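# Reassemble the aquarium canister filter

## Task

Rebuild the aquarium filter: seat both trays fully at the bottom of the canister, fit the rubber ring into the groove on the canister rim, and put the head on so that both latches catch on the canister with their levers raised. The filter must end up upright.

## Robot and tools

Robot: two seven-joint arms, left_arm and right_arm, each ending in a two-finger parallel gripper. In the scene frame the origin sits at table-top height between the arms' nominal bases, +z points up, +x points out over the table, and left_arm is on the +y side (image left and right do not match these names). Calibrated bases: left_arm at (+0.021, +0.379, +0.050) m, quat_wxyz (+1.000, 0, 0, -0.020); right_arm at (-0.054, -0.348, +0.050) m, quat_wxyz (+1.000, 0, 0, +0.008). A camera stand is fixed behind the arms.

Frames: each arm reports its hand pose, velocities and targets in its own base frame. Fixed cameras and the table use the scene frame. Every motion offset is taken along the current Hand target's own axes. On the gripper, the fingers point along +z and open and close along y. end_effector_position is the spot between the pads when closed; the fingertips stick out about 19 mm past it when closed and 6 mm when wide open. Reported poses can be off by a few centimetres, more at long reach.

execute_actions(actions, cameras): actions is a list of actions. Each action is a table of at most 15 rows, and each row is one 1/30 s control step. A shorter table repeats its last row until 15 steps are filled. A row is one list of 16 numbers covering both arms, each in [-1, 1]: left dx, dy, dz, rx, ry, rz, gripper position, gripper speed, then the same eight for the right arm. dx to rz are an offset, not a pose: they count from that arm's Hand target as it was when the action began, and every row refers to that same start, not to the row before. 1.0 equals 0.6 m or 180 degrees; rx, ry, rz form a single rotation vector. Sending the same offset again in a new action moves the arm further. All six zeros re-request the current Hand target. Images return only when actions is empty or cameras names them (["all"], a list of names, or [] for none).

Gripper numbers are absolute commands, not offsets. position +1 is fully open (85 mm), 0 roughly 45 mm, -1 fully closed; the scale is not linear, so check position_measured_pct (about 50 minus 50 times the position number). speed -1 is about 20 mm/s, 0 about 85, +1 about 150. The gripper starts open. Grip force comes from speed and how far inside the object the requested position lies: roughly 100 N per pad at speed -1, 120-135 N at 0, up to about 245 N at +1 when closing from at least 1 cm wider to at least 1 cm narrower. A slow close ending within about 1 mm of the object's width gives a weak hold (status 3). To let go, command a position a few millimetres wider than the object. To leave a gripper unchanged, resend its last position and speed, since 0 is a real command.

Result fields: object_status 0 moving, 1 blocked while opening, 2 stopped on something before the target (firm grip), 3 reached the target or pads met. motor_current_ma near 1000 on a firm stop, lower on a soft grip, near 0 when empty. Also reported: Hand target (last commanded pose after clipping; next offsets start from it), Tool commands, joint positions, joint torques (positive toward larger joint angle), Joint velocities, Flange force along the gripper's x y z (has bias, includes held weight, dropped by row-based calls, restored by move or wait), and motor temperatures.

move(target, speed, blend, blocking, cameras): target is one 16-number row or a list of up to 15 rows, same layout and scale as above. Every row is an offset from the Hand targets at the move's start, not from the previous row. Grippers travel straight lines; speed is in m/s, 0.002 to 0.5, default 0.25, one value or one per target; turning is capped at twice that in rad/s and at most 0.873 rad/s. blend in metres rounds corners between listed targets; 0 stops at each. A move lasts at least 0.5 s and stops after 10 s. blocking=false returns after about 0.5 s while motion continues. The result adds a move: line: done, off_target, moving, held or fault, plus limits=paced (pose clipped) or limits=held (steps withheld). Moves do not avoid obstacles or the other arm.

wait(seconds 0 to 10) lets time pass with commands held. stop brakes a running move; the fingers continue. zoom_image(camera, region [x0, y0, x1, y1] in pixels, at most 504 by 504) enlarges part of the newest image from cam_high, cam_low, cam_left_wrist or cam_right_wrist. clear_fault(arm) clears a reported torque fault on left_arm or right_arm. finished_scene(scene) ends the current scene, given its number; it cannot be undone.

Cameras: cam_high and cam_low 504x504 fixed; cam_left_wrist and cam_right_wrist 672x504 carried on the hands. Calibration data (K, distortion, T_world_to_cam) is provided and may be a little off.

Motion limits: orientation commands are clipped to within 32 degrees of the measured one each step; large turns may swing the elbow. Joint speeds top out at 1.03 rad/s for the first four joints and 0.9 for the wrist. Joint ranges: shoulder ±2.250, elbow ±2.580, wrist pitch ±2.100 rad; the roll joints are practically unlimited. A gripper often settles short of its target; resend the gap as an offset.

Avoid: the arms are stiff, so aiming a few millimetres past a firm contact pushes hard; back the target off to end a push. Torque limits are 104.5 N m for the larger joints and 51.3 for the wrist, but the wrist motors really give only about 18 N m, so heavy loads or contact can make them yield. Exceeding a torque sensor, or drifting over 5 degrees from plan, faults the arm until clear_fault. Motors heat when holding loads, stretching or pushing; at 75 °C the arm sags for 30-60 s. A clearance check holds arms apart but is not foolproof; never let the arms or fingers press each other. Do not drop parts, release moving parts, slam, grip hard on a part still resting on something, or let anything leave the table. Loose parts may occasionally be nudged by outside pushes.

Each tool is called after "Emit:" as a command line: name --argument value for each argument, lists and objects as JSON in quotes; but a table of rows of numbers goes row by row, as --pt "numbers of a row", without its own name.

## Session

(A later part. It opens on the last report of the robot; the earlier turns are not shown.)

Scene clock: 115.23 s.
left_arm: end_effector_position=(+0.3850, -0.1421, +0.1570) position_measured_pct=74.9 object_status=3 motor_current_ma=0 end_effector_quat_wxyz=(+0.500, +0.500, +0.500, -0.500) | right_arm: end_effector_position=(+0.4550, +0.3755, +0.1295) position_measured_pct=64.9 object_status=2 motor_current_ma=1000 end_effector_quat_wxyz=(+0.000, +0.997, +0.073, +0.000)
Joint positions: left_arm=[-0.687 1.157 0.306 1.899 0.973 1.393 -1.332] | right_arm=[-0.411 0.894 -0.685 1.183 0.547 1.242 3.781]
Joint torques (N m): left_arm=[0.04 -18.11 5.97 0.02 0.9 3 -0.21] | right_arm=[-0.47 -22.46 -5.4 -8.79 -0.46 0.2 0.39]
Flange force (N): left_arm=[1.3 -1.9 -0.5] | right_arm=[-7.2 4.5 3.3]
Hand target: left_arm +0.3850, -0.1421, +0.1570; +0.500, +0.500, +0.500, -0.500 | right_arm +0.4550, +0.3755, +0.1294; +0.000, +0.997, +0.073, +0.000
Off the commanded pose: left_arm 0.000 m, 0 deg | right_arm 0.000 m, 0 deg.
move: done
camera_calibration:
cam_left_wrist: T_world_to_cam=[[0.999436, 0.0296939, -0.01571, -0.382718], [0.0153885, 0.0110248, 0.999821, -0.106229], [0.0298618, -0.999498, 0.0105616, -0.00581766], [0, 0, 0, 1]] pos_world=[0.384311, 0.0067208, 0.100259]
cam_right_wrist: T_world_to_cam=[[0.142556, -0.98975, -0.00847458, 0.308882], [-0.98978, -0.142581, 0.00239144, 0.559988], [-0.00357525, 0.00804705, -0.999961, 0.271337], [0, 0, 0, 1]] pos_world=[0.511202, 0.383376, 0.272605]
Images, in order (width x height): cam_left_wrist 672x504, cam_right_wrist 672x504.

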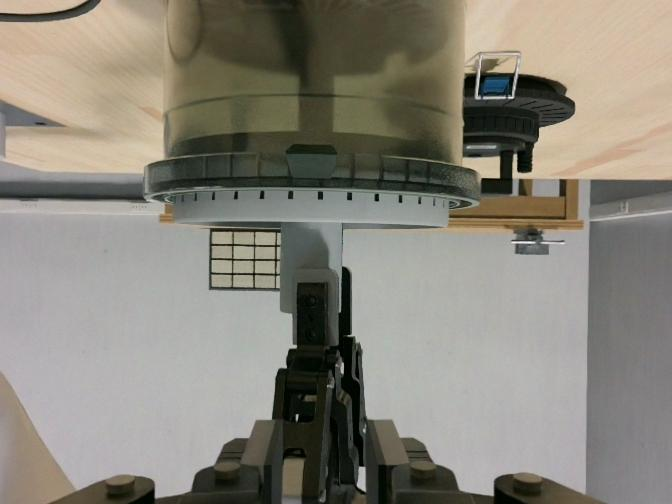

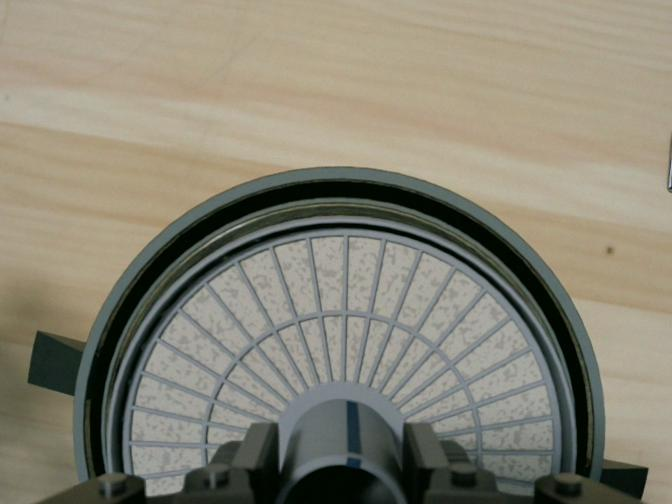

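Emit:
move --target '[0,0,0,0,0,0,-0.5,-0.5,0,0,0.01,0,0,0,-0.6,-1]' --speed 0.01

Emit:
move --target '[0,0,0,0,0,0,-0.5,-0.5,0,0,0.01,0,0,0,-0.6,-1]' --speed 0.01 --cameras '["cam_left_wrist","cam_right_wrist"]'

Emit:
zoom_image --camera "cam_left_wrist" --region '[130, 100, 490, 360]'

Scene clock: 116.57 s.
left_arm: end_effector_position=(+0.3850, -0.1421, +0.1570) position_measured_pct=74.9 object_status=3 motor_current_ma=0 end_effector_quat_wxyz=(+0.500, +0.500, +0.500, -0.500) | right_arm: end_effector_position=(+0.4550, +0.3755, +0.1235) position_measured_pct=64.9 object_status=2 motor_current_ma=1000 end_effector_quat_wxyz=(+0.000, +0.997, +0.073, +0.000)
Joint positions: left_arm=[-0.687 1.157 0.306 1.899 0.973 1.393 -1.332] | right_arm=[-0.411 0.901 -0.682 1.19 0.551 1.23 3.778]
Joint torques (N m): left_arm=[-0.06 -17.97 6 -0.06 0.88 2.91 -0.23] | right_arm=[-0.51 -22.45 -5.47 -8.21 -0.56 0.1 0.48]
Flange force (N): left_arm=[0.8 -2.0 -0.4] | right_arm=[-5.1 3.1 2.4]
Hand target: left_arm +0.3850, -0.1421, +0.1570; +0.500, +0.500, +0.500, -0.500 | right_arm +0.4550, +0.3755, +0.1235; +0.000, +0.997, +0.073, +0.000
Off the commanded pose: left_arm 0.000 m, 0 deg | right_arm 0.000 m, 0 deg.
move: done

Scene clock: 117.40 s.
left_arm: end_effector_position=(+0.3850, -0.1421, +0.1570) position_measured_pct=74.9 object_status=3 motor_current_ma=0 end_effector_quat_wxyz=(+0.500, +0.500, +0.500, -0.500) | right_arm: end_effector_position=(+0.4550, +0.3755, +0.1175) position_measured_pct=64.9 object_status=2 motor_current_ma=1000 end_effector_quat_wxyz=(+0.000, +0.997, +0.073, +0.000)
Joint positions: left_arm=[-0.687 1.157 0.306 1.899 0.973 1.393 -1.332] | right_arm=[-0.411 0.907 -0.68 1.198 0.555 1.217 3.774]
Joint torques (N m): left_arm=[0.01 -17.97 5.89 0 0.92 2.94 -0.23] | right_arm=[-0.49 -22.58 -5.53 -8.5 -0.48 0.09 0.28]
Flange force (N): left_arm=[0.8 -1.9 -0.5] | right_arm=[-5.9 3.9 2.7]
Hand target: left_arm +0.3850, -0.1421, +0.1570; +0.500, +0.500, +0.500, -0.500 | right_arm +0.4550, +0.3755, +0.1175; +0.000, +0.997, +0.073, +0.000
Off the commanded pose: left_arm 0.000 m, 0 deg | right_arm 0.000 m, 0 deg.
move: done
camera_calibration:
cam_left_wrist: T_world_to_cam=[[0.999436, 0.0296939, -0.01571, -0.382718], [0.0153885, 0.0110248, 0.999821, -0.106229], [0.0298618, -0.999498, 0.0105616, -0.00581766], [0, 0, 0, 1]] pos_world=[0.384311, 0.0067208, 0.100259]
cam_right_wrist: T_world_to_cam=[[0.142556, -0.98975, -0.0085593, 0.308803], [-0.989781, -0.14258, 0.00227821, 0.560046], [-0.00347524, 0.00814706, -0.999961, 0.259248], [0, 0, 0, 1]] pos_world=[0.511202, 0.383377, 0.260605]
Images, in order (width x height): cam_left_wrist 672x504, cam_right_wrist 672x504.

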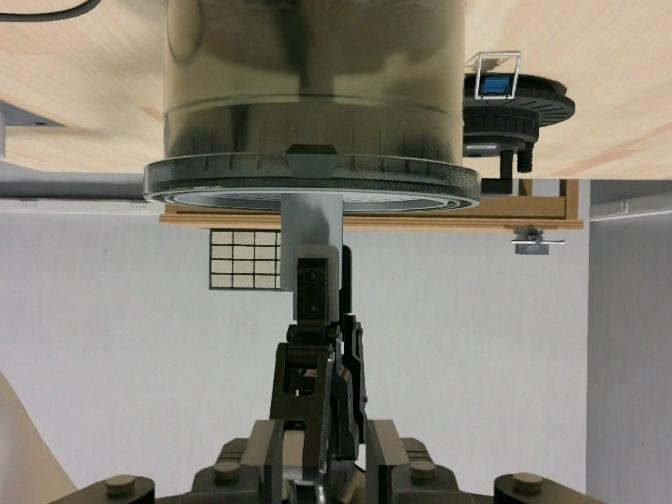

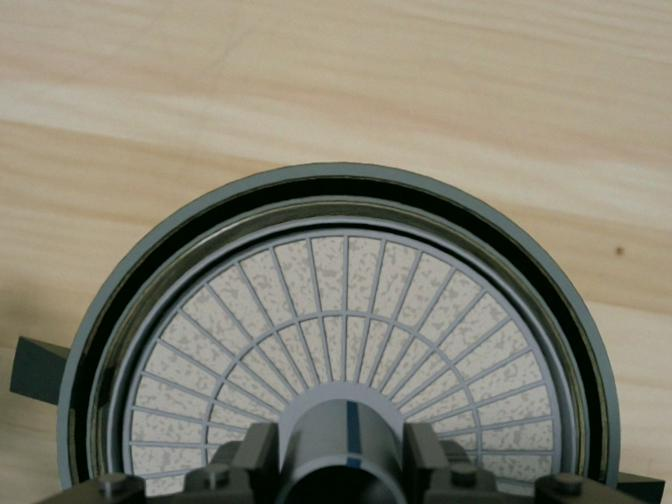

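Scaled by 1.400.

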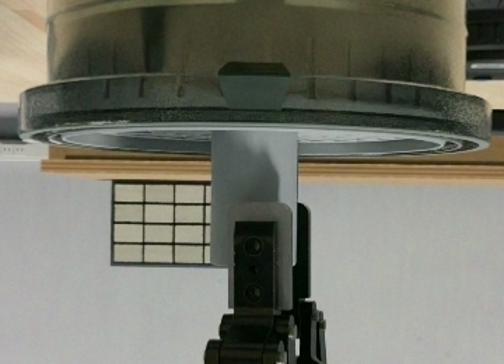

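Emit:
move --target '[0,0,0,0,0,0,-0.5,-0.5,0,0,0.0167,0,0,0,-0.6,-1]' --speed 0.012

Emit:
move --target '[0,0,0,0,0,0,-0.5,-0.5,0,0,0.0167,0,0,0,-0.6,-1]' --speed 0.012 --cameras '["cam_left_wrist","cam_right_wrist"]'

Emit:
zoom_image --camera "cam_left_wrist" --region '[130, 0, 490, 260]'

Scene clock: 118.97 s.
left_arm: end_effector_position=(+0.3850, -0.1421, +0.1570) position_measured_pct=74.9 object_status=3 motor_current_ma=0 end_effector_quat_wxyz=(+0.500, +0.500, +0.500, -0.500) | right_arm: end_effector_position=(+0.4550, +0.3755, +0.1075) position_measured_pct=64.9 object_status=2 motor_current_ma=1000 end_effector_quat_wxyz=(+0.000, +0.997, +0.073, +0.000)
Joint positions: left_arm=[-0.687 1.157 0.306 1.899 0.973 1.393 -1.332] | right_arm=[-0.412 0.919 -0.675 1.209 0.562 1.196 3.768]
Joint torques (N m): left_arm=[-0.1 -18.07 5.95 -0.02 0.92 3 -0.22] | right_arm=[-0.46 -22.47 -5.52 -8.47 -0.6 -0.23 0.45]
Flange force (N): left_arm=[1.2 -1.9 -0.2] | right_arm=[-6.2 3.7 2.0]
Hand target: left_arm +0.3850, -0.1421, +0.1570; +0.500, +0.500, +0.500, -0.500 | right_arm +0.4550, +0.3755, +0.1074; +0.000, +0.997, +0.073, +0.000
Off the commanded pose: left_arm 0.000 m, 0 deg | right_arm 0.000 m, 0 deg.
move: done

Scene clock: 120.07 s.
left_arm: end_effector_position=(+0.3850, -0.1421, +0.1570) position_measured_pct=74.9 object_status=3 motor_current_ma=0 end_effector_quat_wxyz=(+0.500, +0.500, +0.500, -0.500) | right_arm: end_effector_position=(+0.4550, +0.3755, +0.0975) position_measured_pct=64.9 object_status=2 motor_current_ma=1000 end_effector_quat_wxyz=(+0.000, +0.997, +0.073, +0.000)
Joint positions: left_arm=[-0.687 1.157 0.306 1.899 0.973 1.393 -1.332] | right_arm=[-0.412 0.931 -0.67 1.219 0.569 1.175 3.763]
Joint torques (N m): left_arm=[0.01 -17.98 5.86 0.01 0.9 2.94 -0.19] | right_arm=[-0.48 -22.66 -5.55 -8.33 -0.55 -0.2 0.44]
Flange force (N): left_arm=[0.9 -1.9 -0.4] | right_arm=[-5.8 3.6 2.0]
Hand target: left_arm +0.3850, -0.1421, +0.1570; +0.500, +0.500, +0.500, -0.500 | right_arm +0.4550, +0.3755, +0.0974; +0.000, +0.997, +0.073, +0.000
Off the commanded pose: left_arm 0.000 m, 0 deg | right_arm 0.000 m, 0 deg.
move: done
camera_calibration:
cam_left_wrist: T_world_to_cam=[[0.999436, 0.0296939, -0.01571, -0.382718], [0.0153885, 0.0110248, 0.999821, -0.106229], [0.0298618, -0.999498, 0.0105616, -0.00581766], [0, 0, 0, 1]] pos_world=[0.384311, 0.0067208, 0.100259]
cam_right_wrist: T_world_to_cam=[[0.142555, -0.98975, -0.00855928, 0.308645], [-0.989781, -0.142579, 0.00227822, 0.559993], [-0.00347524, 0.00814704, -0.999961, 0.239149], [0, 0, 0, 1]] pos_world=[0.511102, 0.383377, 0.240505]
Images, in order (width x height): cam_left_wrist 672x504, cam_right_wrist 672x504.

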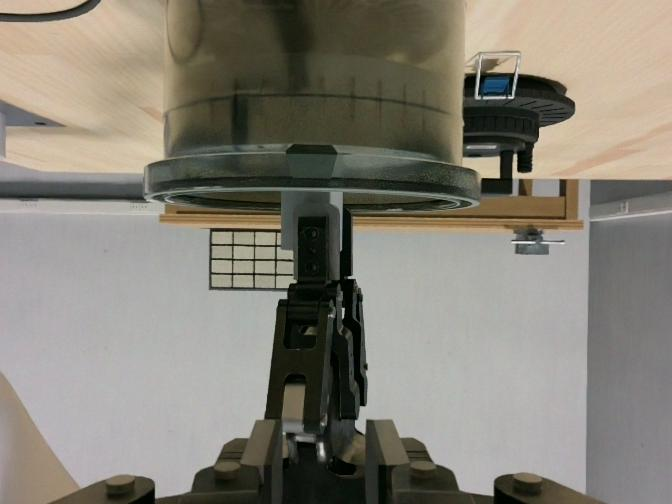

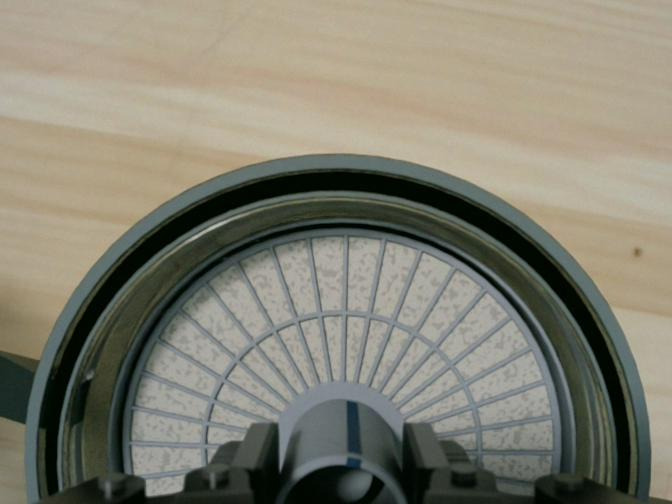

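Scaled by 1.400.

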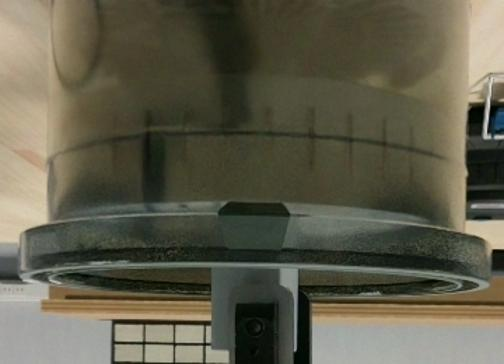

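Emit:
move --target '[0,0,0,0,0,0,-0.5,-0.5,0,0,0.015,0,0,0,-0.6,-1]' --speed 0.01

Emit:
move --target '[0,0,0,0,0,0,-0.5,-0.5,0,0,0.0083,0,0,0,-0.6,-1]' --speed 0.008

Emit:
move --target '[0,0,0,0,0,0,-0.5,-0.5,0,0,0.005,0,0,0,-0.6,-1]' --speed 0.006 --cameras '["cam_left_wrist","cam_right_wrist"]'

Emit:
zoom_image --camera "cam_left_wrist" --region '[130, 0, 490, 260]'

Scene clock: 121.97 s.
left_arm: end_effector_position=(+0.3850, -0.1421, +0.1570) position_measured_pct=74.9 object_status=3 motor_current_ma=0 end_effector_quat_wxyz=(+0.500, +0.500, +0.500, -0.500) | right_arm: end_effector_position=(+0.4550, +0.3755, +0.0885) position_measured_pct=64.9 object_status=2 motor_current_ma=1000 end_effector_quat_wxyz=(+0.000, +0.997, +0.073, +0.000)
Joint positions: left_arm=[-0.687 1.157 0.306 1.899 0.973 1.393 -1.332] | right_arm=[-0.413 0.942 -0.666 1.228 0.576 1.157 3.758]
Joint torques (N m): left_arm=[-0.01 -18.08 5.89 0.04 0.93 2.99 -0.21] | right_arm=[-0.47 -22.62 -5.63 -8.54 -0.68 -0.08 0.36]
Flange force (N): left_arm=[1.2 -1.8 -0.4] | right_arm=[-7.3 4.6 2.4]
Hand target: left_arm +0.3850, -0.1421, +0.1570; +0.500, +0.500, +0.500, -0.500 | right_arm +0.4550, +0.3755, +0.0884; +0.000, +0.997, +0.073, +0.000
Off the commanded pose: left_arm 0.000 m, 0 deg | right_arm 0.000 m, 0 deg.
move: done

Scene clock: 122.80 s.
left_arm: end_effector_position=(+0.3850, -0.1421, +0.1570) position_measured_pct=74.9 object_status=3 motor_current_ma=0 end_effector_quat_wxyz=(+0.500, +0.500, +0.500, -0.500) | right_arm: end_effector_position=(+0.4550, +0.3755, +0.0835) position_measured_pct=64.9 object_status=2 motor_current_ma=1000 end_effector_quat_wxyz=(+0.000, +0.997, +0.073, +0.000)
Joint positions: left_arm=[-0.687 1.157 0.306 1.899 0.973 1.393 -1.332] | right_arm=[-0.414 0.948 -0.663 1.233 0.58 1.147 3.755]
Joint torques (N m): left_arm=[0.05 -17.98 5.89 -0.03 0.92 2.96 -0.2] | right_arm=[-0.48 -22.53 -5.62 -8.18 -0.5 -0.26 0.32]
Flange force (N): left_arm=[0.9 -2.1 -0.5] | right_arm=[-5.8 3.8 1.4]
Hand target: left_arm +0.3850, -0.1421, +0.1570; +0.500, +0.500, +0.500, -0.500 | right_arm +0.4550, +0.3755, +0.0834; +0.000, +0.997, +0.073, +0.000
Off the commanded pose: left_arm 0.000 m, 0 deg | right_arm 0.000 m, 0 deg.
move: done

Scene clock: 123.53 s.
left_arm: end_effector_position=(+0.3850, -0.1421, +0.1570) position_measured_pct=74.9 object_status=3 motor_current_ma=0 end_effector_quat_wxyz=(+0.500, +0.500, +0.500, -0.500) | right_arm: end_effector_position=(+0.4550, +0.3755, +0.0805) position_measured_pct=64.9 object_status=2 motor_current_ma=1000 end_effector_quat_wxyz=(+0.000, +0.997, +0.073, +0.000)
Joint positions: left_arm=[-0.687 1.157 0.306 1.899 0.973 1.393 -1.332] | right_arm=[-0.414 0.952 -0.662 1.235 0.582 1.141 3.753]
Joint torques (N m): left_arm=[0 -18.01 5.95 -0.03 0.9 2.99 -0.23] | right_arm=[-0.58 -22.51 -5.6 -8.17 -0.68 0.08 0.42]
Flange force (N): left_arm=[0.9 -2.0 -0.4] | right_arm=[-6.9 4.4 2.2]
Hand target: left_arm +0.3850, -0.1421, +0.1570; +0.500, +0.500, +0.500, -0.500 | right_arm +0.4550, +0.3755, +0.0804; +0.000, +0.997, +0.073, +0.000
Off the commanded pose: left_arm 0.000 m, 0 deg | right_arm 0.000 m, 0 deg.
move: done
camera_calibration:
cam_left_wrist: T_world_to_cam=[[0.999436, 0.0296939, -0.01571, -0.382718], [0.0153885, 0.0110248, 0.999821, -0.106229], [0.0298618, -0.999498, 0.0105616, -0.00581766], [0, 0, 0, 1]] pos_world=[0.384311, 0.0067208, 0.100259]
cam_right_wrist: T_world_to_cam=[[0.142556, -0.98975, -0.0085593, 0.308499], [-0.989781, -0.14258, 0.00227821, 0.560032], [-0.00347524, 0.00814706, -0.999961, 0.222149], [0, 0, 0, 1]] pos_world=[0.511102, 0.383377, 0.223505]
Images, in order (width x height): cam_left_wrist 672x504, cam_right_wrist 672x504.

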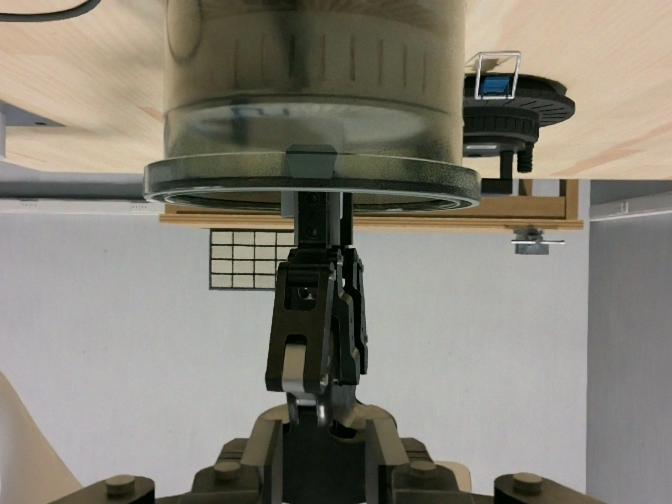

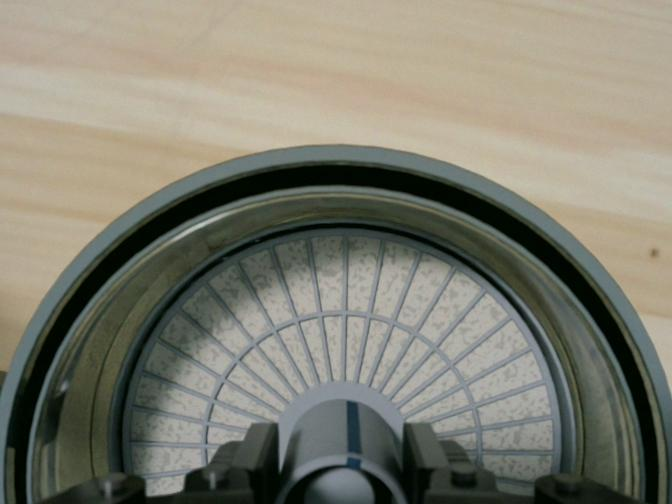

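Scaled by 1.400.

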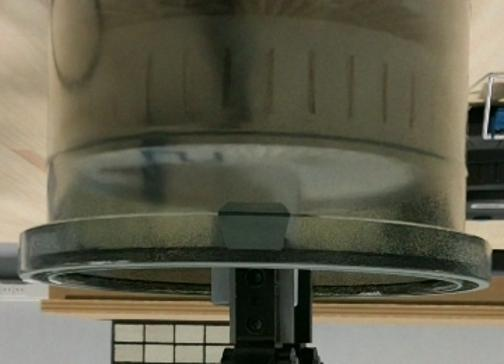

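Close. Small steps to contact.

Emit:
move --target '[0,0,0,0,0,0,-0.5,-0.5,0,0,0.0042,0,0,0,-0.6,-1]' --speed 0.006

Emit:
move --target '[0,0,0,0,0,0,-0.5,-0.5,0,0,0.0025,0,0,0,-0.6,-1]' --speed 0.006 --cameras '["cam_left_wrist","cam_right_wrist"]'

Emit:
zoom_image --camera "cam_left_wrist" --region '[130, 0, 490, 260]'

Scene clock: 124.67 s.
left_arm: end_effector_position=(+0.3850, -0.1421, +0.1570) position_measured_pct=74.9 object_status=3 motor_current_ma=0 end_effector_quat_wxyz=(+0.500, +0.500, +0.500, -0.500) | right_arm: end_effector_position=(+0.4550, +0.3755, +0.0779) position_measured_pct=64.9 object_status=2 motor_current_ma=1000 end_effector_quat_wxyz=(+0.000, +0.997, +0.073, +0.000)
Joint positions: left_arm=[-0.687 1.157 0.306 1.899 0.973 1.393 -1.332] | right_arm=[-0.415 0.955 -0.66 1.237 0.584 1.136 3.751]
Joint torques (N m): left_arm=[-0.02 -18.02 5.88 -0.05 0.93 2.94 -0.2] | right_arm=[-0.58 -22.55 -5.66 -8.09 -0.58 -0.16 0.44]
Flange force (N): left_arm=[0.9 -2.0 -0.4] | right_arm=[-6.2 3.9 1.6]
Hand target: left_arm +0.3850, -0.1421, +0.1570; +0.500, +0.500, +0.500, -0.500 | right_arm +0.4550, +0.3755, +0.0779; +0.000, +0.997, +0.073, +0.000
Off the commanded pose: left_arm 0.000 m, 0 deg | right_arm 0.000 m, 0 deg.
move: done

Scene clock: 125.37 s.
left_arm: end_effector_position=(+0.3850, -0.1421, +0.1570) position_measured_pct=74.9 object_status=3 motor_current_ma=0 end_effector_quat_wxyz=(+0.500, +0.500, +0.500, -0.500) | right_arm: end_effector_position=(+0.4550, +0.3755, +0.0764) position_measured_pct=64.9 object_status=2 motor_current_ma=1000 end_effector_quat_wxyz=(+0.000, +0.997, +0.073, +0.000)
Joint positions: left_arm=[-0.687 1.157 0.306 1.899 0.973 1.393 -1.332] | right_arm=[-0.415 0.957 -0.66 1.239 0.585 1.134 3.751]
Joint torques (N m): left_arm=[-0.02 -18.03 5.94 -0.02 0.87 2.99 -0.22] | right_arm=[-0.6 -22.69 -5.7 -8.15 -0.61 0.03 0.39]
Flange force (N): left_arm=[1.0 -1.9 -0.3] | right_arm=[-6.6 4.3 2.2]
Hand target: left_arm +0.3850, -0.1421, +0.1570; +0.500, +0.500, +0.500, -0.500 | right_arm +0.4550, +0.3755, +0.0764; +0.000, +0.997, +0.073, +0.000
Off the commanded pose: left_arm 0.000 m, 0 deg | right_arm 0.000 m, 0 deg.
move: done
camera_calibration:
cam_left_wrist: T_world_to_cam=[[0.999436, 0.0296939, -0.01571, -0.382718], [0.0153885, 0.0110248, 0.999821, -0.106229], [0.0298618, -0.999498, 0.0105616, -0.00581766], [0, 0, 0, 1]] pos_world=[0.384311, 0.0067208, 0.100259]
cam_right_wrist: T_world_to_cam=[[0.142555, -0.98975, -0.00855928, 0.308565], [-0.989781, -0.142579, 0.00227822, 0.560055], [-0.00347524, 0.00814704, -0.999961, 0.218149], [0, 0, 0, 1]] pos_world=[0.511102, 0.383477, 0.219505]
Images, in order (width x height): cam_left_wrist 672x504, cam_right_wrist 672x504.

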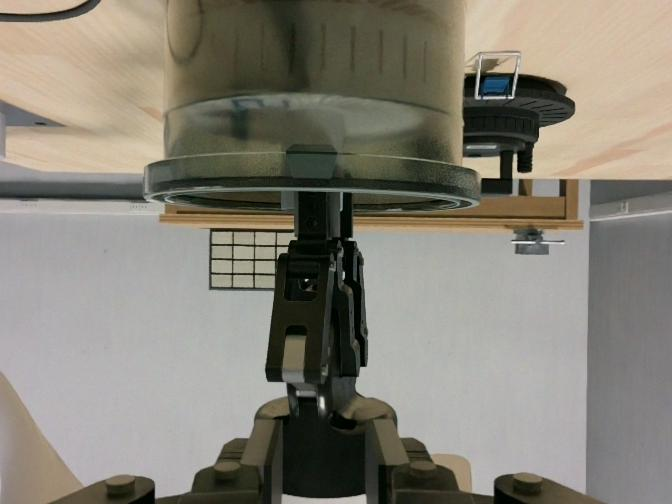

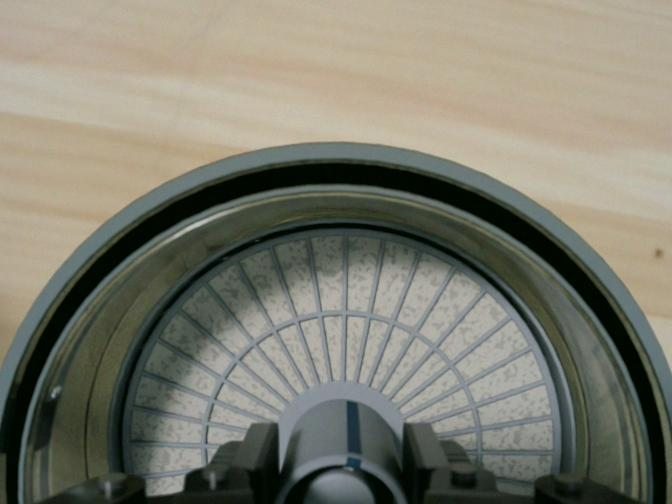

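Scaled by 1.400.

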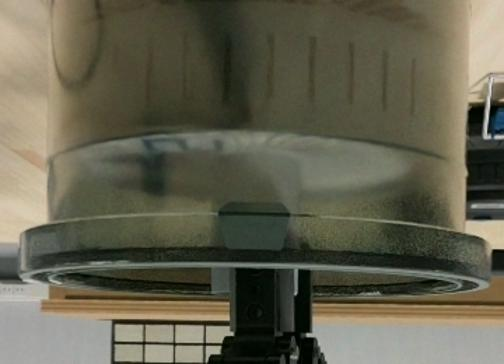

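Emit:
move --target '[0,0,0,0,0,0,-0.5,-0.5,0,0,0.0033,0,0,0,-0.6,-1]' --speed 0.006

Emit:
move --target '[0,0,0,0,0,0,-0.5,-0.5,0,0,0.0025,0,0,0,-0.6,-1]' --speed 0.006 --cameras '["cam_left_wrist","cam_right_wrist"]'

Emit:
zoom_image --camera "cam_left_wrist" --region '[130, 0, 490, 260]'

Scene clock: 126.57 s.
left_arm: end_effector_position=(+0.3850, -0.1421, +0.1570) position_measured_pct=74.9 object_status=3 motor_current_ma=0 end_effector_quat_wxyz=(+0.500, +0.500, +0.500, -0.500) | right_arm: end_effector_position=(+0.4550, +0.3755, +0.0745) position_measured_pct=64.9 object_status=2 motor_current_ma=1000 end_effector_quat_wxyz=(+0.000, +0.997, +0.073, +0.000)
Joint positions: left_arm=[-0.687 1.157 0.306 1.899 0.973 1.393 -1.332] | right_arm=[-0.415 0.96 -0.659 1.24 0.587 1.13 3.75]
Joint torques (N m): left_arm=[-0.07 -17.99 5.96 0.1 0.92 2.94 -0.19] | right_arm=[-0.51 -22.71 -5.62 -8.05 -0.55 -0.06 0.38]
Flange force (N): left_arm=[1.1 -1.6 -0.6] | right_arm=[-6.1 3.9 1.9]
Hand target: left_arm +0.3850, -0.1421, +0.1570; +0.500, +0.500, +0.500, -0.500 | right_arm +0.4550, +0.3755, +0.0744; +0.000, +0.997, +0.073, +0.000
Off the commanded pose: left_arm 0.000 m, 0 deg | right_arm 0.000 m, 0 deg.
move: done

Scene clock: 127.27 s.
left_arm: end_effector_position=(+0.3850, -0.1421, +0.1570) position_measured_pct=74.9 object_status=3 motor_current_ma=0 end_effector_quat_wxyz=(+0.500, +0.500, +0.500, -0.500) | right_arm: end_effector_position=(+0.4550, +0.3755, +0.0730) position_measured_pct=64.9 object_status=2 motor_current_ma=1000 end_effector_quat_wxyz=(+0.000, +0.997, +0.073, +0.000)
Joint positions: left_arm=[-0.687 1.157 0.306 1.899 0.973 1.393 -1.332] | right_arm=[-0.415 0.962 -0.658 1.241 0.588 1.127 3.749]
Joint torques (N m): left_arm=[-0.06 -17.98 6.02 0.01 0.95 2.93 -0.2] | right_arm=[-0.49 -22.77 -5.64 -8.09 -0.55 -0.05 0.42]
Flange force (N): left_arm=[1.0 -1.9 -0.6] | right_arm=[-6.2 3.9 2.0]
Hand target: left_arm +0.3850, -0.1421, +0.1570; +0.500, +0.500, +0.500, -0.500 | right_arm +0.4550, +0.3755, +0.0729; +0.000, +0.997, +0.073, +0.000
Off the commanded pose: left_arm 0.000 m, 0 deg | right_arm 0.000 m, 0 deg.
move: done
camera_calibration:
cam_left_wrist: T_world_to_cam=[[0.999436, 0.0296939, -0.01571, -0.382718], [0.0153885, 0.0110248, 0.999821, -0.106229], [0.0298618, -0.999498, 0.0105616, -0.00581766], [0, 0, 0, 1]] pos_world=[0.384311, 0.0067208, 0.100259]
cam_right_wrist: T_world_to_cam=[[0.142556, -0.989751, -0.00846032, 0.308512], [-0.989781, -0.14258, 0.00229248, 0.56006], [-0.00347526, 0.00804706, -0.999962, 0.214687], [0, 0, 0, 1]] pos_world=[0.511102, 0.383476, 0.216005]
Images, in order (width x height): cam_left_wrist 672x504, cam_right_wrist 672x504.

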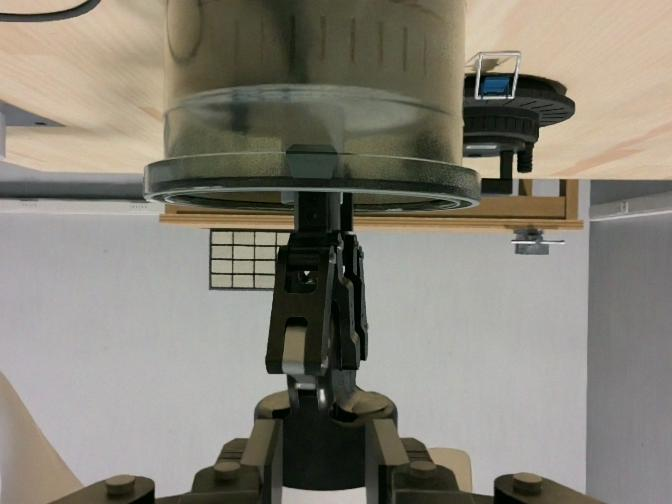

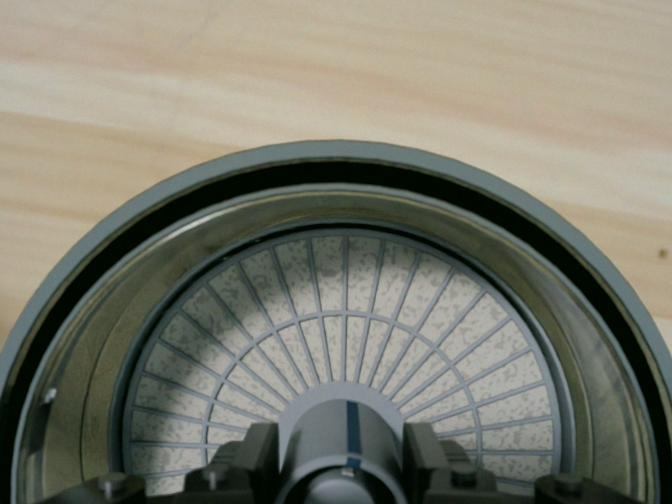

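Scaled by 1.400.

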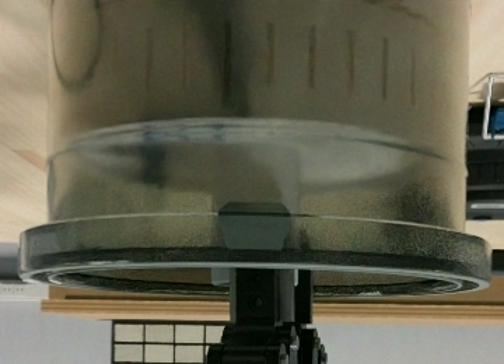

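Emit:
move --target '[0,0,0,0,0,0,-0.5,-0.5,0,0,0.0033,0,0,0,-0.6,-1]' --speed 0.006

Emit:
move --target '[0,0,0,0,0,0,-0.5,-0.5,0,0,0.0033,0,0,0,-0.6,-1]' --speed 0.006 --cameras '["cam_left_wrist","cam_right_wrist"]'

Emit:
zoom_image --camera "cam_left_wrist" --region '[130, 0, 490, 260]'

Scene clock: 128.57 s.
left_arm: end_effector_position=(+0.3850, -0.1421, +0.1570) position_measured_pct=74.9 object_status=3 motor_current_ma=0 end_effector_quat_wxyz=(+0.500, +0.500, +0.500, -0.500) | right_arm: end_effector_position=(+0.4550, +0.3756, +0.0710) position_measured_pct=64.9 object_status=2 motor_current_ma=1000 end_effector_quat_wxyz=(+0.000, +0.997, +0.073, +0.000)
Joint positions: left_arm=[-0.687 1.157 0.306 1.899 0.973 1.393 -1.332] | right_arm=[-0.416 0.964 -0.657 1.243 0.589 1.123 3.748]
Joint torques (N m): left_arm=[0.01 -18.03 5.97 -0.03 0.85 2.97 -0.19] | right_arm=[-0.05 -20.55 -4.77 -7.23 -0.42 -0.03 0.43]
Flange force (N): left_arm=[1.0 -2.1 -0.3] | right_arm=[-6.7 3.2 -2.0]
Hand target: left_arm +0.3850, -0.1421, +0.1570; +0.500, +0.500, +0.500, -0.500 | right_arm +0.4550, +0.3755, +0.0710; +0.000, +0.997, +0.073, +0.000
Off the commanded pose: left_arm 0.000 m, 0 deg | right_arm 0.000 m, 0 deg.
move: done

Scene clock: 129.27 s.
left_arm: end_effector_position=(+0.3850, -0.1421, +0.1570) position_measured_pct=74.9 object_status=3 motor_current_ma=0 end_effector_quat_wxyz=(+0.500, +0.500, +0.500, -0.500) | right_arm: end_effector_position=(+0.4550, +0.3756, +0.0691) position_measured_pct=64.9 object_status=2 motor_current_ma=1000 end_effector_quat_wxyz=(-0.001, +0.997, +0.073, +0.000)
Joint positions: left_arm=[-0.687 1.157 0.306 1.899 0.973 1.393 -1.332] | right_arm=[-0.416 0.967 -0.656 1.244 0.591 1.119 3.746]
Joint torques (N m): left_arm=[0 -18 5.93 -0.02 0.89 2.97 -0.15] | right_arm=[2.1 -3.14 1.53 -0.6 0.52 -0.04 0.41]
Flange force (N): left_arm=[1.0 -2.1 -0.3] | right_arm=[-9.2 0.5 -33.7]
Hand target: left_arm +0.3850, -0.1421, +0.1570; +0.500, +0.500, +0.500, -0.500 | right_arm +0.4550, +0.3756, +0.0690; +0.000, +0.997, +0.073, +0.000
Off the commanded pose: left_arm 0.000 m, 0 deg | right_arm 0.000 m, 0 deg.
move: done
camera_calibration:
cam_left_wrist: T_world_to_cam=[[0.999436, 0.0296939, -0.01571, -0.382718], [0.0153885, 0.0110248, 0.999821, -0.106229], [0.0298618, -0.999498, 0.0105616, -0.00581766], [0, 0, 0, 1]] pos_world=[0.384311, 0.0067208, 0.100259]
cam_right_wrist: T_world_to_cam=[[0.142554, -0.989748, -0.00874299, 0.308542], [-0.989781, -0.142578, 0.00215072, 0.560099], [-0.00337522, 0.00834705, -0.999959, 0.210721], [0, 0, 0, 1]] pos_world=[0.511103, 0.383477, 0.212205]
Images, in order (width x height): cam_left_wrist 672x504, cam_right_wrist 672x504.

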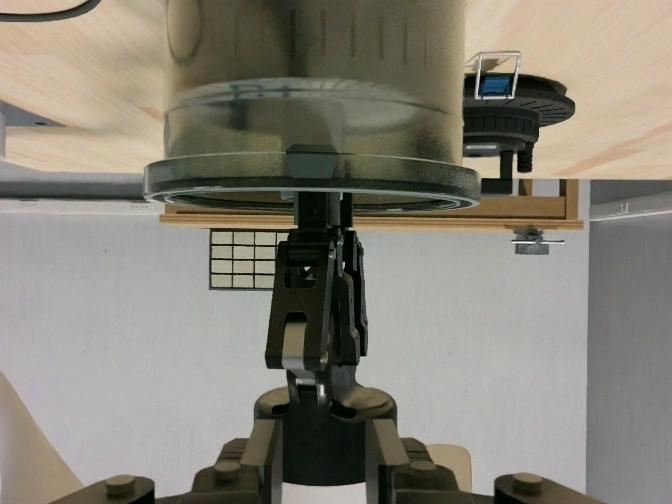

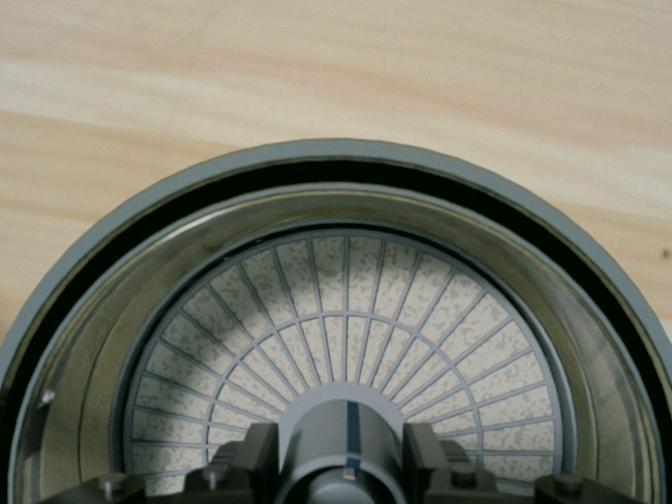

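Scaled by 1.400.

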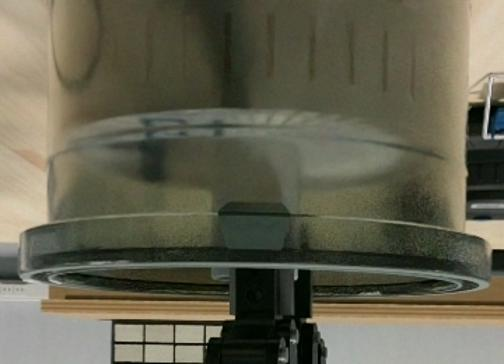

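Emit:
move --target '[0,0,0,0,0,0,-0.5,-0.5,0,0,-0.003,0,0,0,-0.6,-1]' --speed 0.01

Emit:
move --target '[0,0,0,0,0,0,-0.5,-0.5,0,0,0,0,0,0,-0.1,-0.5]' --speed 0.01

Emit:
move --target '[0,0,0,0,0,0,-0.5,-0.5,0,0,-0.32,0,0,0,-0.1,-0.5]' --speed 0.12 --cameras '["all"]'

Emit:
zoom_image --camera "cam_left_wrist" --region '[130, 0, 490, 260]'

Scene clock: 131.07 s.
left_arm: end_effector_position=(+0.3850, -0.1421, +0.1570) position_measured_pct=74.9 object_status=3 motor_current_ma=0 end_effector_quat_wxyz=(+0.500, +0.500, +0.500, -0.500) | right_arm: end_effector_position=(+0.4550, +0.3754, +0.0706) position_measured_pct=64.9 object_status=2 motor_current_ma=1000 end_effector_quat_wxyz=(+0.000, +0.997, +0.073, +0.000)
Joint positions: left_arm=[-0.687 1.157 0.306 1.899 0.973 1.393 -1.332] | right_arm=[-0.416 0.965 -0.657 1.243 0.589 1.122 3.747]
Joint torques (N m): left_arm=[0.02 -18.03 5.9 -0.06 0.86 2.95 -0.22] | right_arm=[0.87 -17.24 -3.29 -6.12 -0.14 -0.17 0.43]
Flange force (N): left_arm=[0.9 -2.0 -0.3] | right_arm=[-7.6 1.9 -8.3]
Hand target: left_arm +0.3850, -0.1421, +0.1570; +0.500, +0.500, +0.500, -0.500 | right_arm +0.4550, +0.3755, +0.0708; +0.000, +0.997, +0.073, +0.000
Off the commanded pose: left_arm 0.000 m, 0 deg | right_arm 0.000 m, 0 deg.
move: done

Scene clock: 131.57 s.
left_arm: end_effector_position=(+0.3850, -0.1421, +0.1570) position_measured_pct=74.9 object_status=3 motor_current_ma=0 end_effector_quat_wxyz=(+0.500, +0.500, +0.500, -0.500) | right_arm: end_effector_position=(+0.4550, +0.3755, +0.0707) position_measured_pct=55.0 object_status=0 motor_current_ma=0 end_effector_quat_wxyz=(+0.000, +0.997, +0.073, +0.000)
Joint positions: left_arm=[-0.687 1.157 0.306 1.899 0.973 1.393 -1.332] | right_arm=[-0.416 0.965 -0.657 1.243 0.589 1.122 3.747]
Joint torques (N m): left_arm=[-0.05 -18.09 5.87 -0.08 0.93 2.96 -0.18] | right_arm=[-0.39 -22.37 -5.41 -8.05 -0.43 -0.14 0.39]
Flange force (N): left_arm=[1.1 -2.1 -0.2] | right_arm=[-6.7 4.0 1.1]
Hand target: left_arm +0.3850, -0.1421, +0.1570; +0.500, +0.500, +0.500, -0.500 | right_arm +0.4550, +0.3756, +0.0708; +0.000, +0.997, +0.073, +0.000
Off the commanded pose: left_arm 0.000 m, 0 deg | right_arm 0.000 m, 0 deg.
move: done

Scene clock: 133.70 s.
left_arm: end_effector_position=(+0.3850, -0.1421, +0.1570) position_measured_pct=74.9 object_status=3 motor_current_ma=0 end_effector_quat_wxyz=(+0.500, +0.500, +0.500, -0.500) | right_arm: end_effector_position=(+0.4550, +0.3754, +0.2628) position_measured_pct=55.0 object_status=3 motor_current_ma=0 end_effector_quat_wxyz=(-0.001, +0.997, +0.073, +0.000)
Joint positions: left_arm=[-0.687 1.157 0.306 1.899 0.973 1.393 -1.332] | right_arm=[-0.445 0.788 -0.713 0.926 0.481 1.565 3.864]
Joint torques (N m): left_arm=[0.02 -17.96 5.96 -0.05 0.91 2.92 -0.24] | right_arm=[-0.39 -21.35 -4.57 -9.46 -0.37 -0.32 0.32]
Flange force (N): left_arm=[0.8 -2.0 -0.5] | right_arm=[-7.9 4.9 3.2]
Hand target: left_arm +0.3850, -0.1421, +0.1570; +0.500, +0.500, +0.500, -0.500 | right_arm +0.4551, +0.3754, +0.2628; +0.000, +0.997, +0.073, +0.000
Off the commanded pose: left_arm 0.000 m, 0 deg | right_arm 0.000 m, 0 deg.
move: done
camera_calibration:
cam_left_wrist: T_world_to_cam=[[0.999436, 0.0296939, -0.01571, -0.382718], [0.0153885, 0.0110248, 0.999821, -0.106229], [0.0298618, -0.999498, 0.0105616, -0.00581766], [0, 0, 0, 1]] pos_world=[0.384311, 0.0067208, 0.100259]
cam_right_wrist: T_world_to_cam=[[0.142554, -0.989749, -0.00865826, 0.309988], [-0.989781, -0.142579, 0.00226395, 0.559707], [-0.00347523, 0.00824705, -0.99996, 0.404505], [0, 0, 0, 1]] pos_world=[0.511202, 0.383277, 0.405905]

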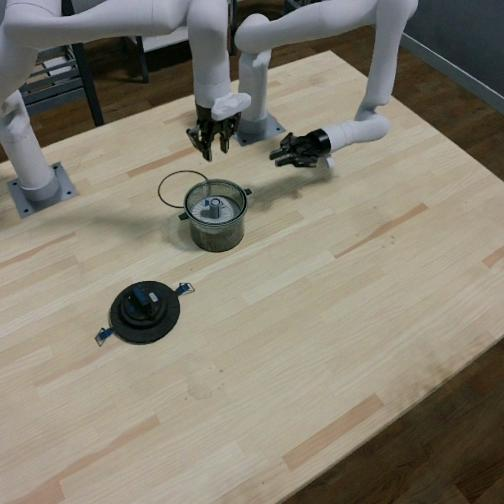

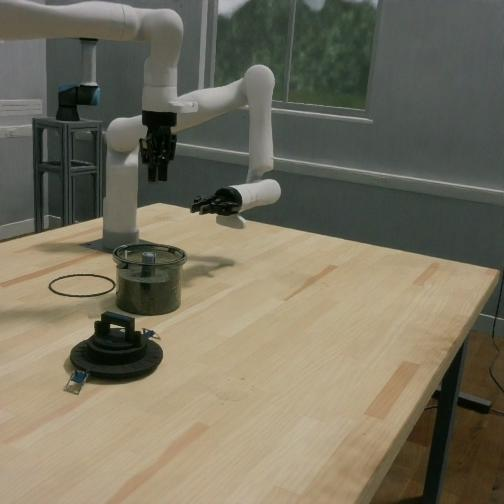

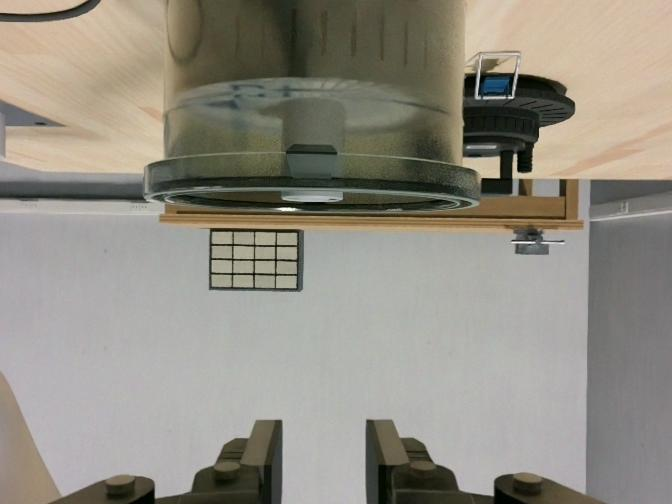

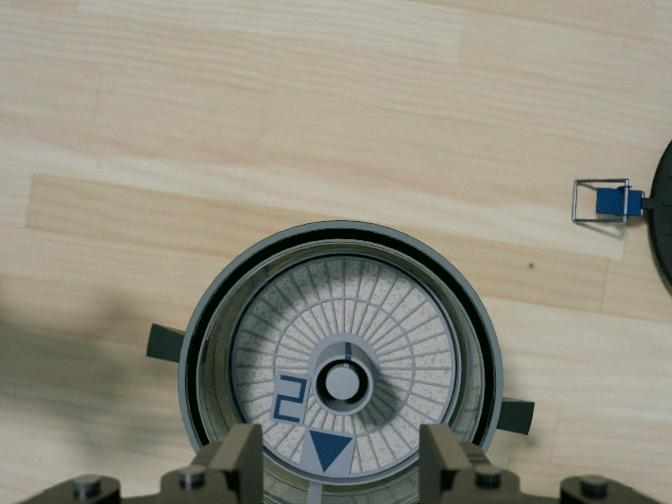

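Scaled by 1.400.

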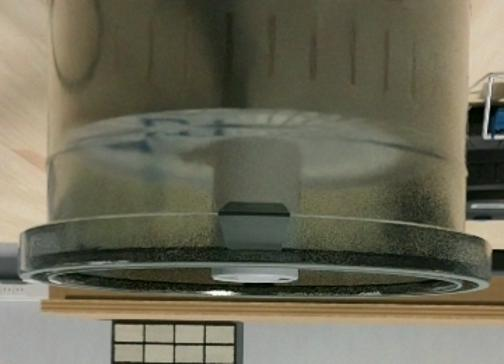

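Emit:
zoom_image --camera "cam_right_wrist" --region '[170, 210, 520, 504]'

Emit:
zoom_image --camera "cam_low" --region '[80, 200, 210, 330]'

Scaled by 1.440.

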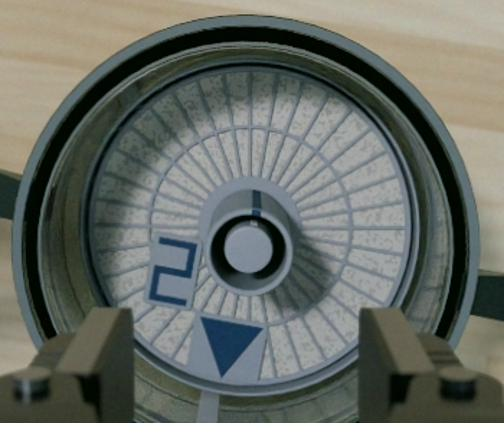

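Scaled by 3.877.

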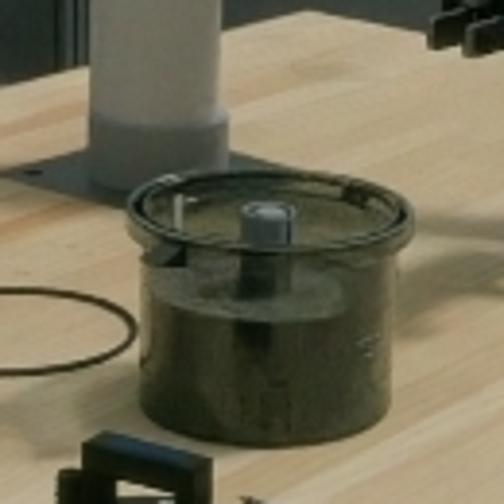

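Emit:
move --target '[0,0,0,0,0,0,-0.5,-0.5,-0.3045,0.0662,0.2333,0,0,0.0467,-0.72,0]' --speed 0.2 --cameras '["all"]'

Scene clock: 137.37 s.
left_arm: end_effector_position=(+0.3850, -0.1421, +0.1570) position_measured_pct=74.9 object_status=3 motor_current_ma=0 end_effector_quat_wxyz=(+0.500, +0.500, +0.500, -0.500) | right_arm: end_effector_position=(+0.2800, +0.3096, +0.1228) position_measured_pct=85.7 object_status=3 motor_current_ma=0 end_effector_quat_wxyz=(+0.000, +1.000, +0.000, +0.000)
Joint positions: left_arm=[-0.687 1.157 0.306 1.899 0.973 1.393 -1.332] | right_arm=[-0.396 0.577 -0.721 1.86 0.483 0.886 3.362]
Joint torques (N m): left_arm=[0.03 -18.03 5.89 -0.06 0.94 2.95 -0.24] | right_arm=[-0.58 -14.61 -4.42 -7.47 -0.41 -0.06 0.56]
Flange force (N): left_arm=[0.9 -2.1 -0.5] | right_arm=[-3.5 4.0 2.9]
Hand target: left_arm +0.3850, -0.1421, +0.1570; +0.500, +0.500, +0.500, -0.500 | right_arm +0.2800, +0.3096, +0.1228; +0.000, +1.000, +0.000, +0.000
Off the commanded pose: left_arm 0.000 m, 0 deg | right_arm 0.000 m, 0 deg.
move: done
camera_calibration:
cam_left_wrist: T_world_to_cam=[[0.999436, 0.0296939, -0.01571, -0.382718], [0.0153885, 0.0110248, 0.999821, -0.106229], [0.0298618, -0.999498, 0.0105616, -0.00581766], [0, 0, 0, 1]] pos_world=[0.384311, 0.0067208, 0.100259]
cam_right_wrist: T_world_to_cam=[[-0.00365262, -0.999957, -0.00846512, 0.312663], [-0.99999, 0.00363166, 0.00248952, 0.335007], [-0.00245867, 0.00847414, -0.999961, 0.264103], [0, 0, 0, 1]] pos_world=[0.336795, 0.309195, 0.265905]

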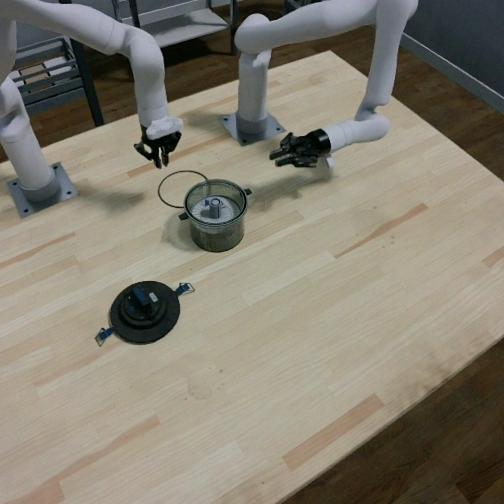

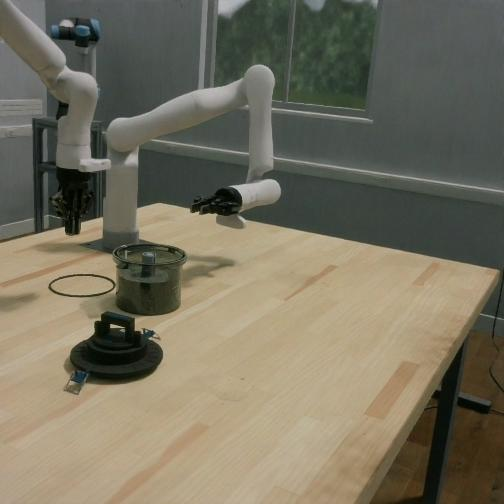

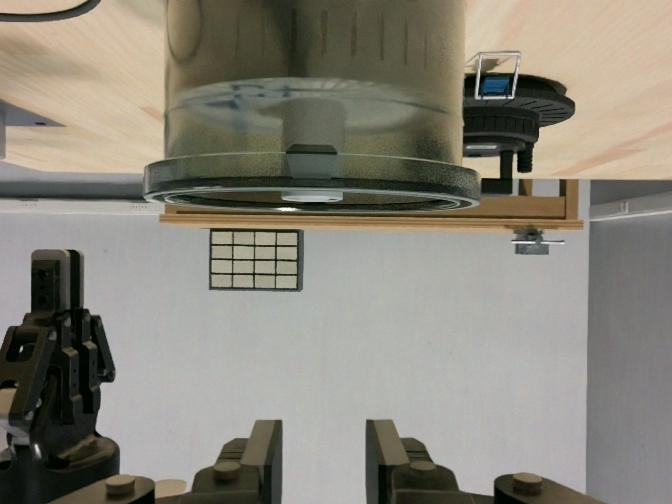

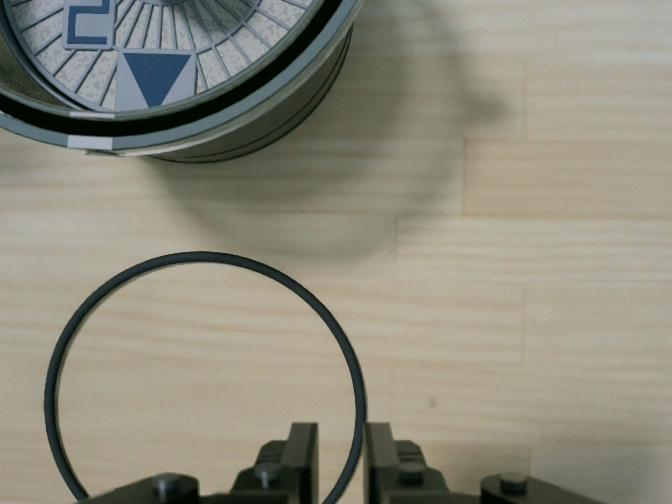

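Emit:
move --target '[0,0,0,0,0,0,-0.5,-0.5,-0.0292,0.0177,0.155,0,0,0,-0.72,0]' --speed 0.12 --cameras '["cam_right_wrist"]'

Scene clock: 139.17 s.
left_arm: end_effector_position=(+0.3850, -0.1421, +0.1570) position_measured_pct=74.9 object_status=3 motor_current_ma=0 end_effector_quat_wxyz=(+0.500, +0.500, +0.500, -0.500) | right_arm: end_effector_position=(+0.2625, +0.2990, +0.0298) position_measured_pct=85.7 object_status=3 motor_current_ma=0 end_effector_quat_wxyz=(+0.000, +1.000, +0.000, +0.000)
Joint positions: left_arm=[-0.687 1.157 0.306 1.899 0.973 1.393 -1.332] | right_arm=[-0.506 0.717 -0.582 2.006 0.673 0.617 3.169]
Joint torques (N m): left_arm=[-0.03 -17.98 5.92 -0.02 0.87 3.01 -0.18] | right_arm=[-0.25 -15.43 -3.54 -5.49 -0.34 -0.17 0.41]
Flange force (N): left_arm=[0.9 -2.0 -0.2] | right_arm=[-4.6 4.6 1.7]
Hand target: left_arm +0.3850, -0.1421, +0.1570; +0.500, +0.500, +0.500, -0.500 | right_arm +0.2625, +0.2990, +0.0298; +0.000, +1.000, +0.000, +0.000
Off the commanded pose: left_arm 0.000 m, 0 deg | right_arm 0.000 m, 0 deg.
move: done
camera_calibration:
cam_right_wrist: T_world_to_cam=[[-0.00365136, -0.999958, -0.00846514, 0.301212], [-0.99999, 0.00363041, 0.0024895, 0.317678], [-0.00245867, 0.00847415, -0.999961, 0.171153], [0, 0, 0, 1]] pos_world=[0.319195, 0.298595, 0.172905]
Images, in order (width x height): cam_right_wrist 672x504.

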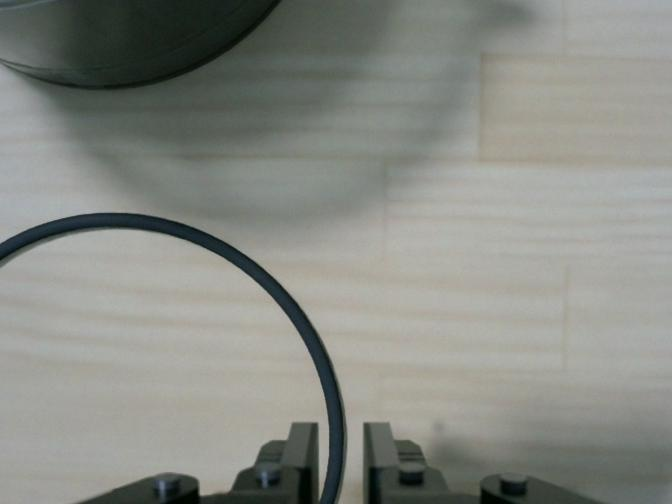

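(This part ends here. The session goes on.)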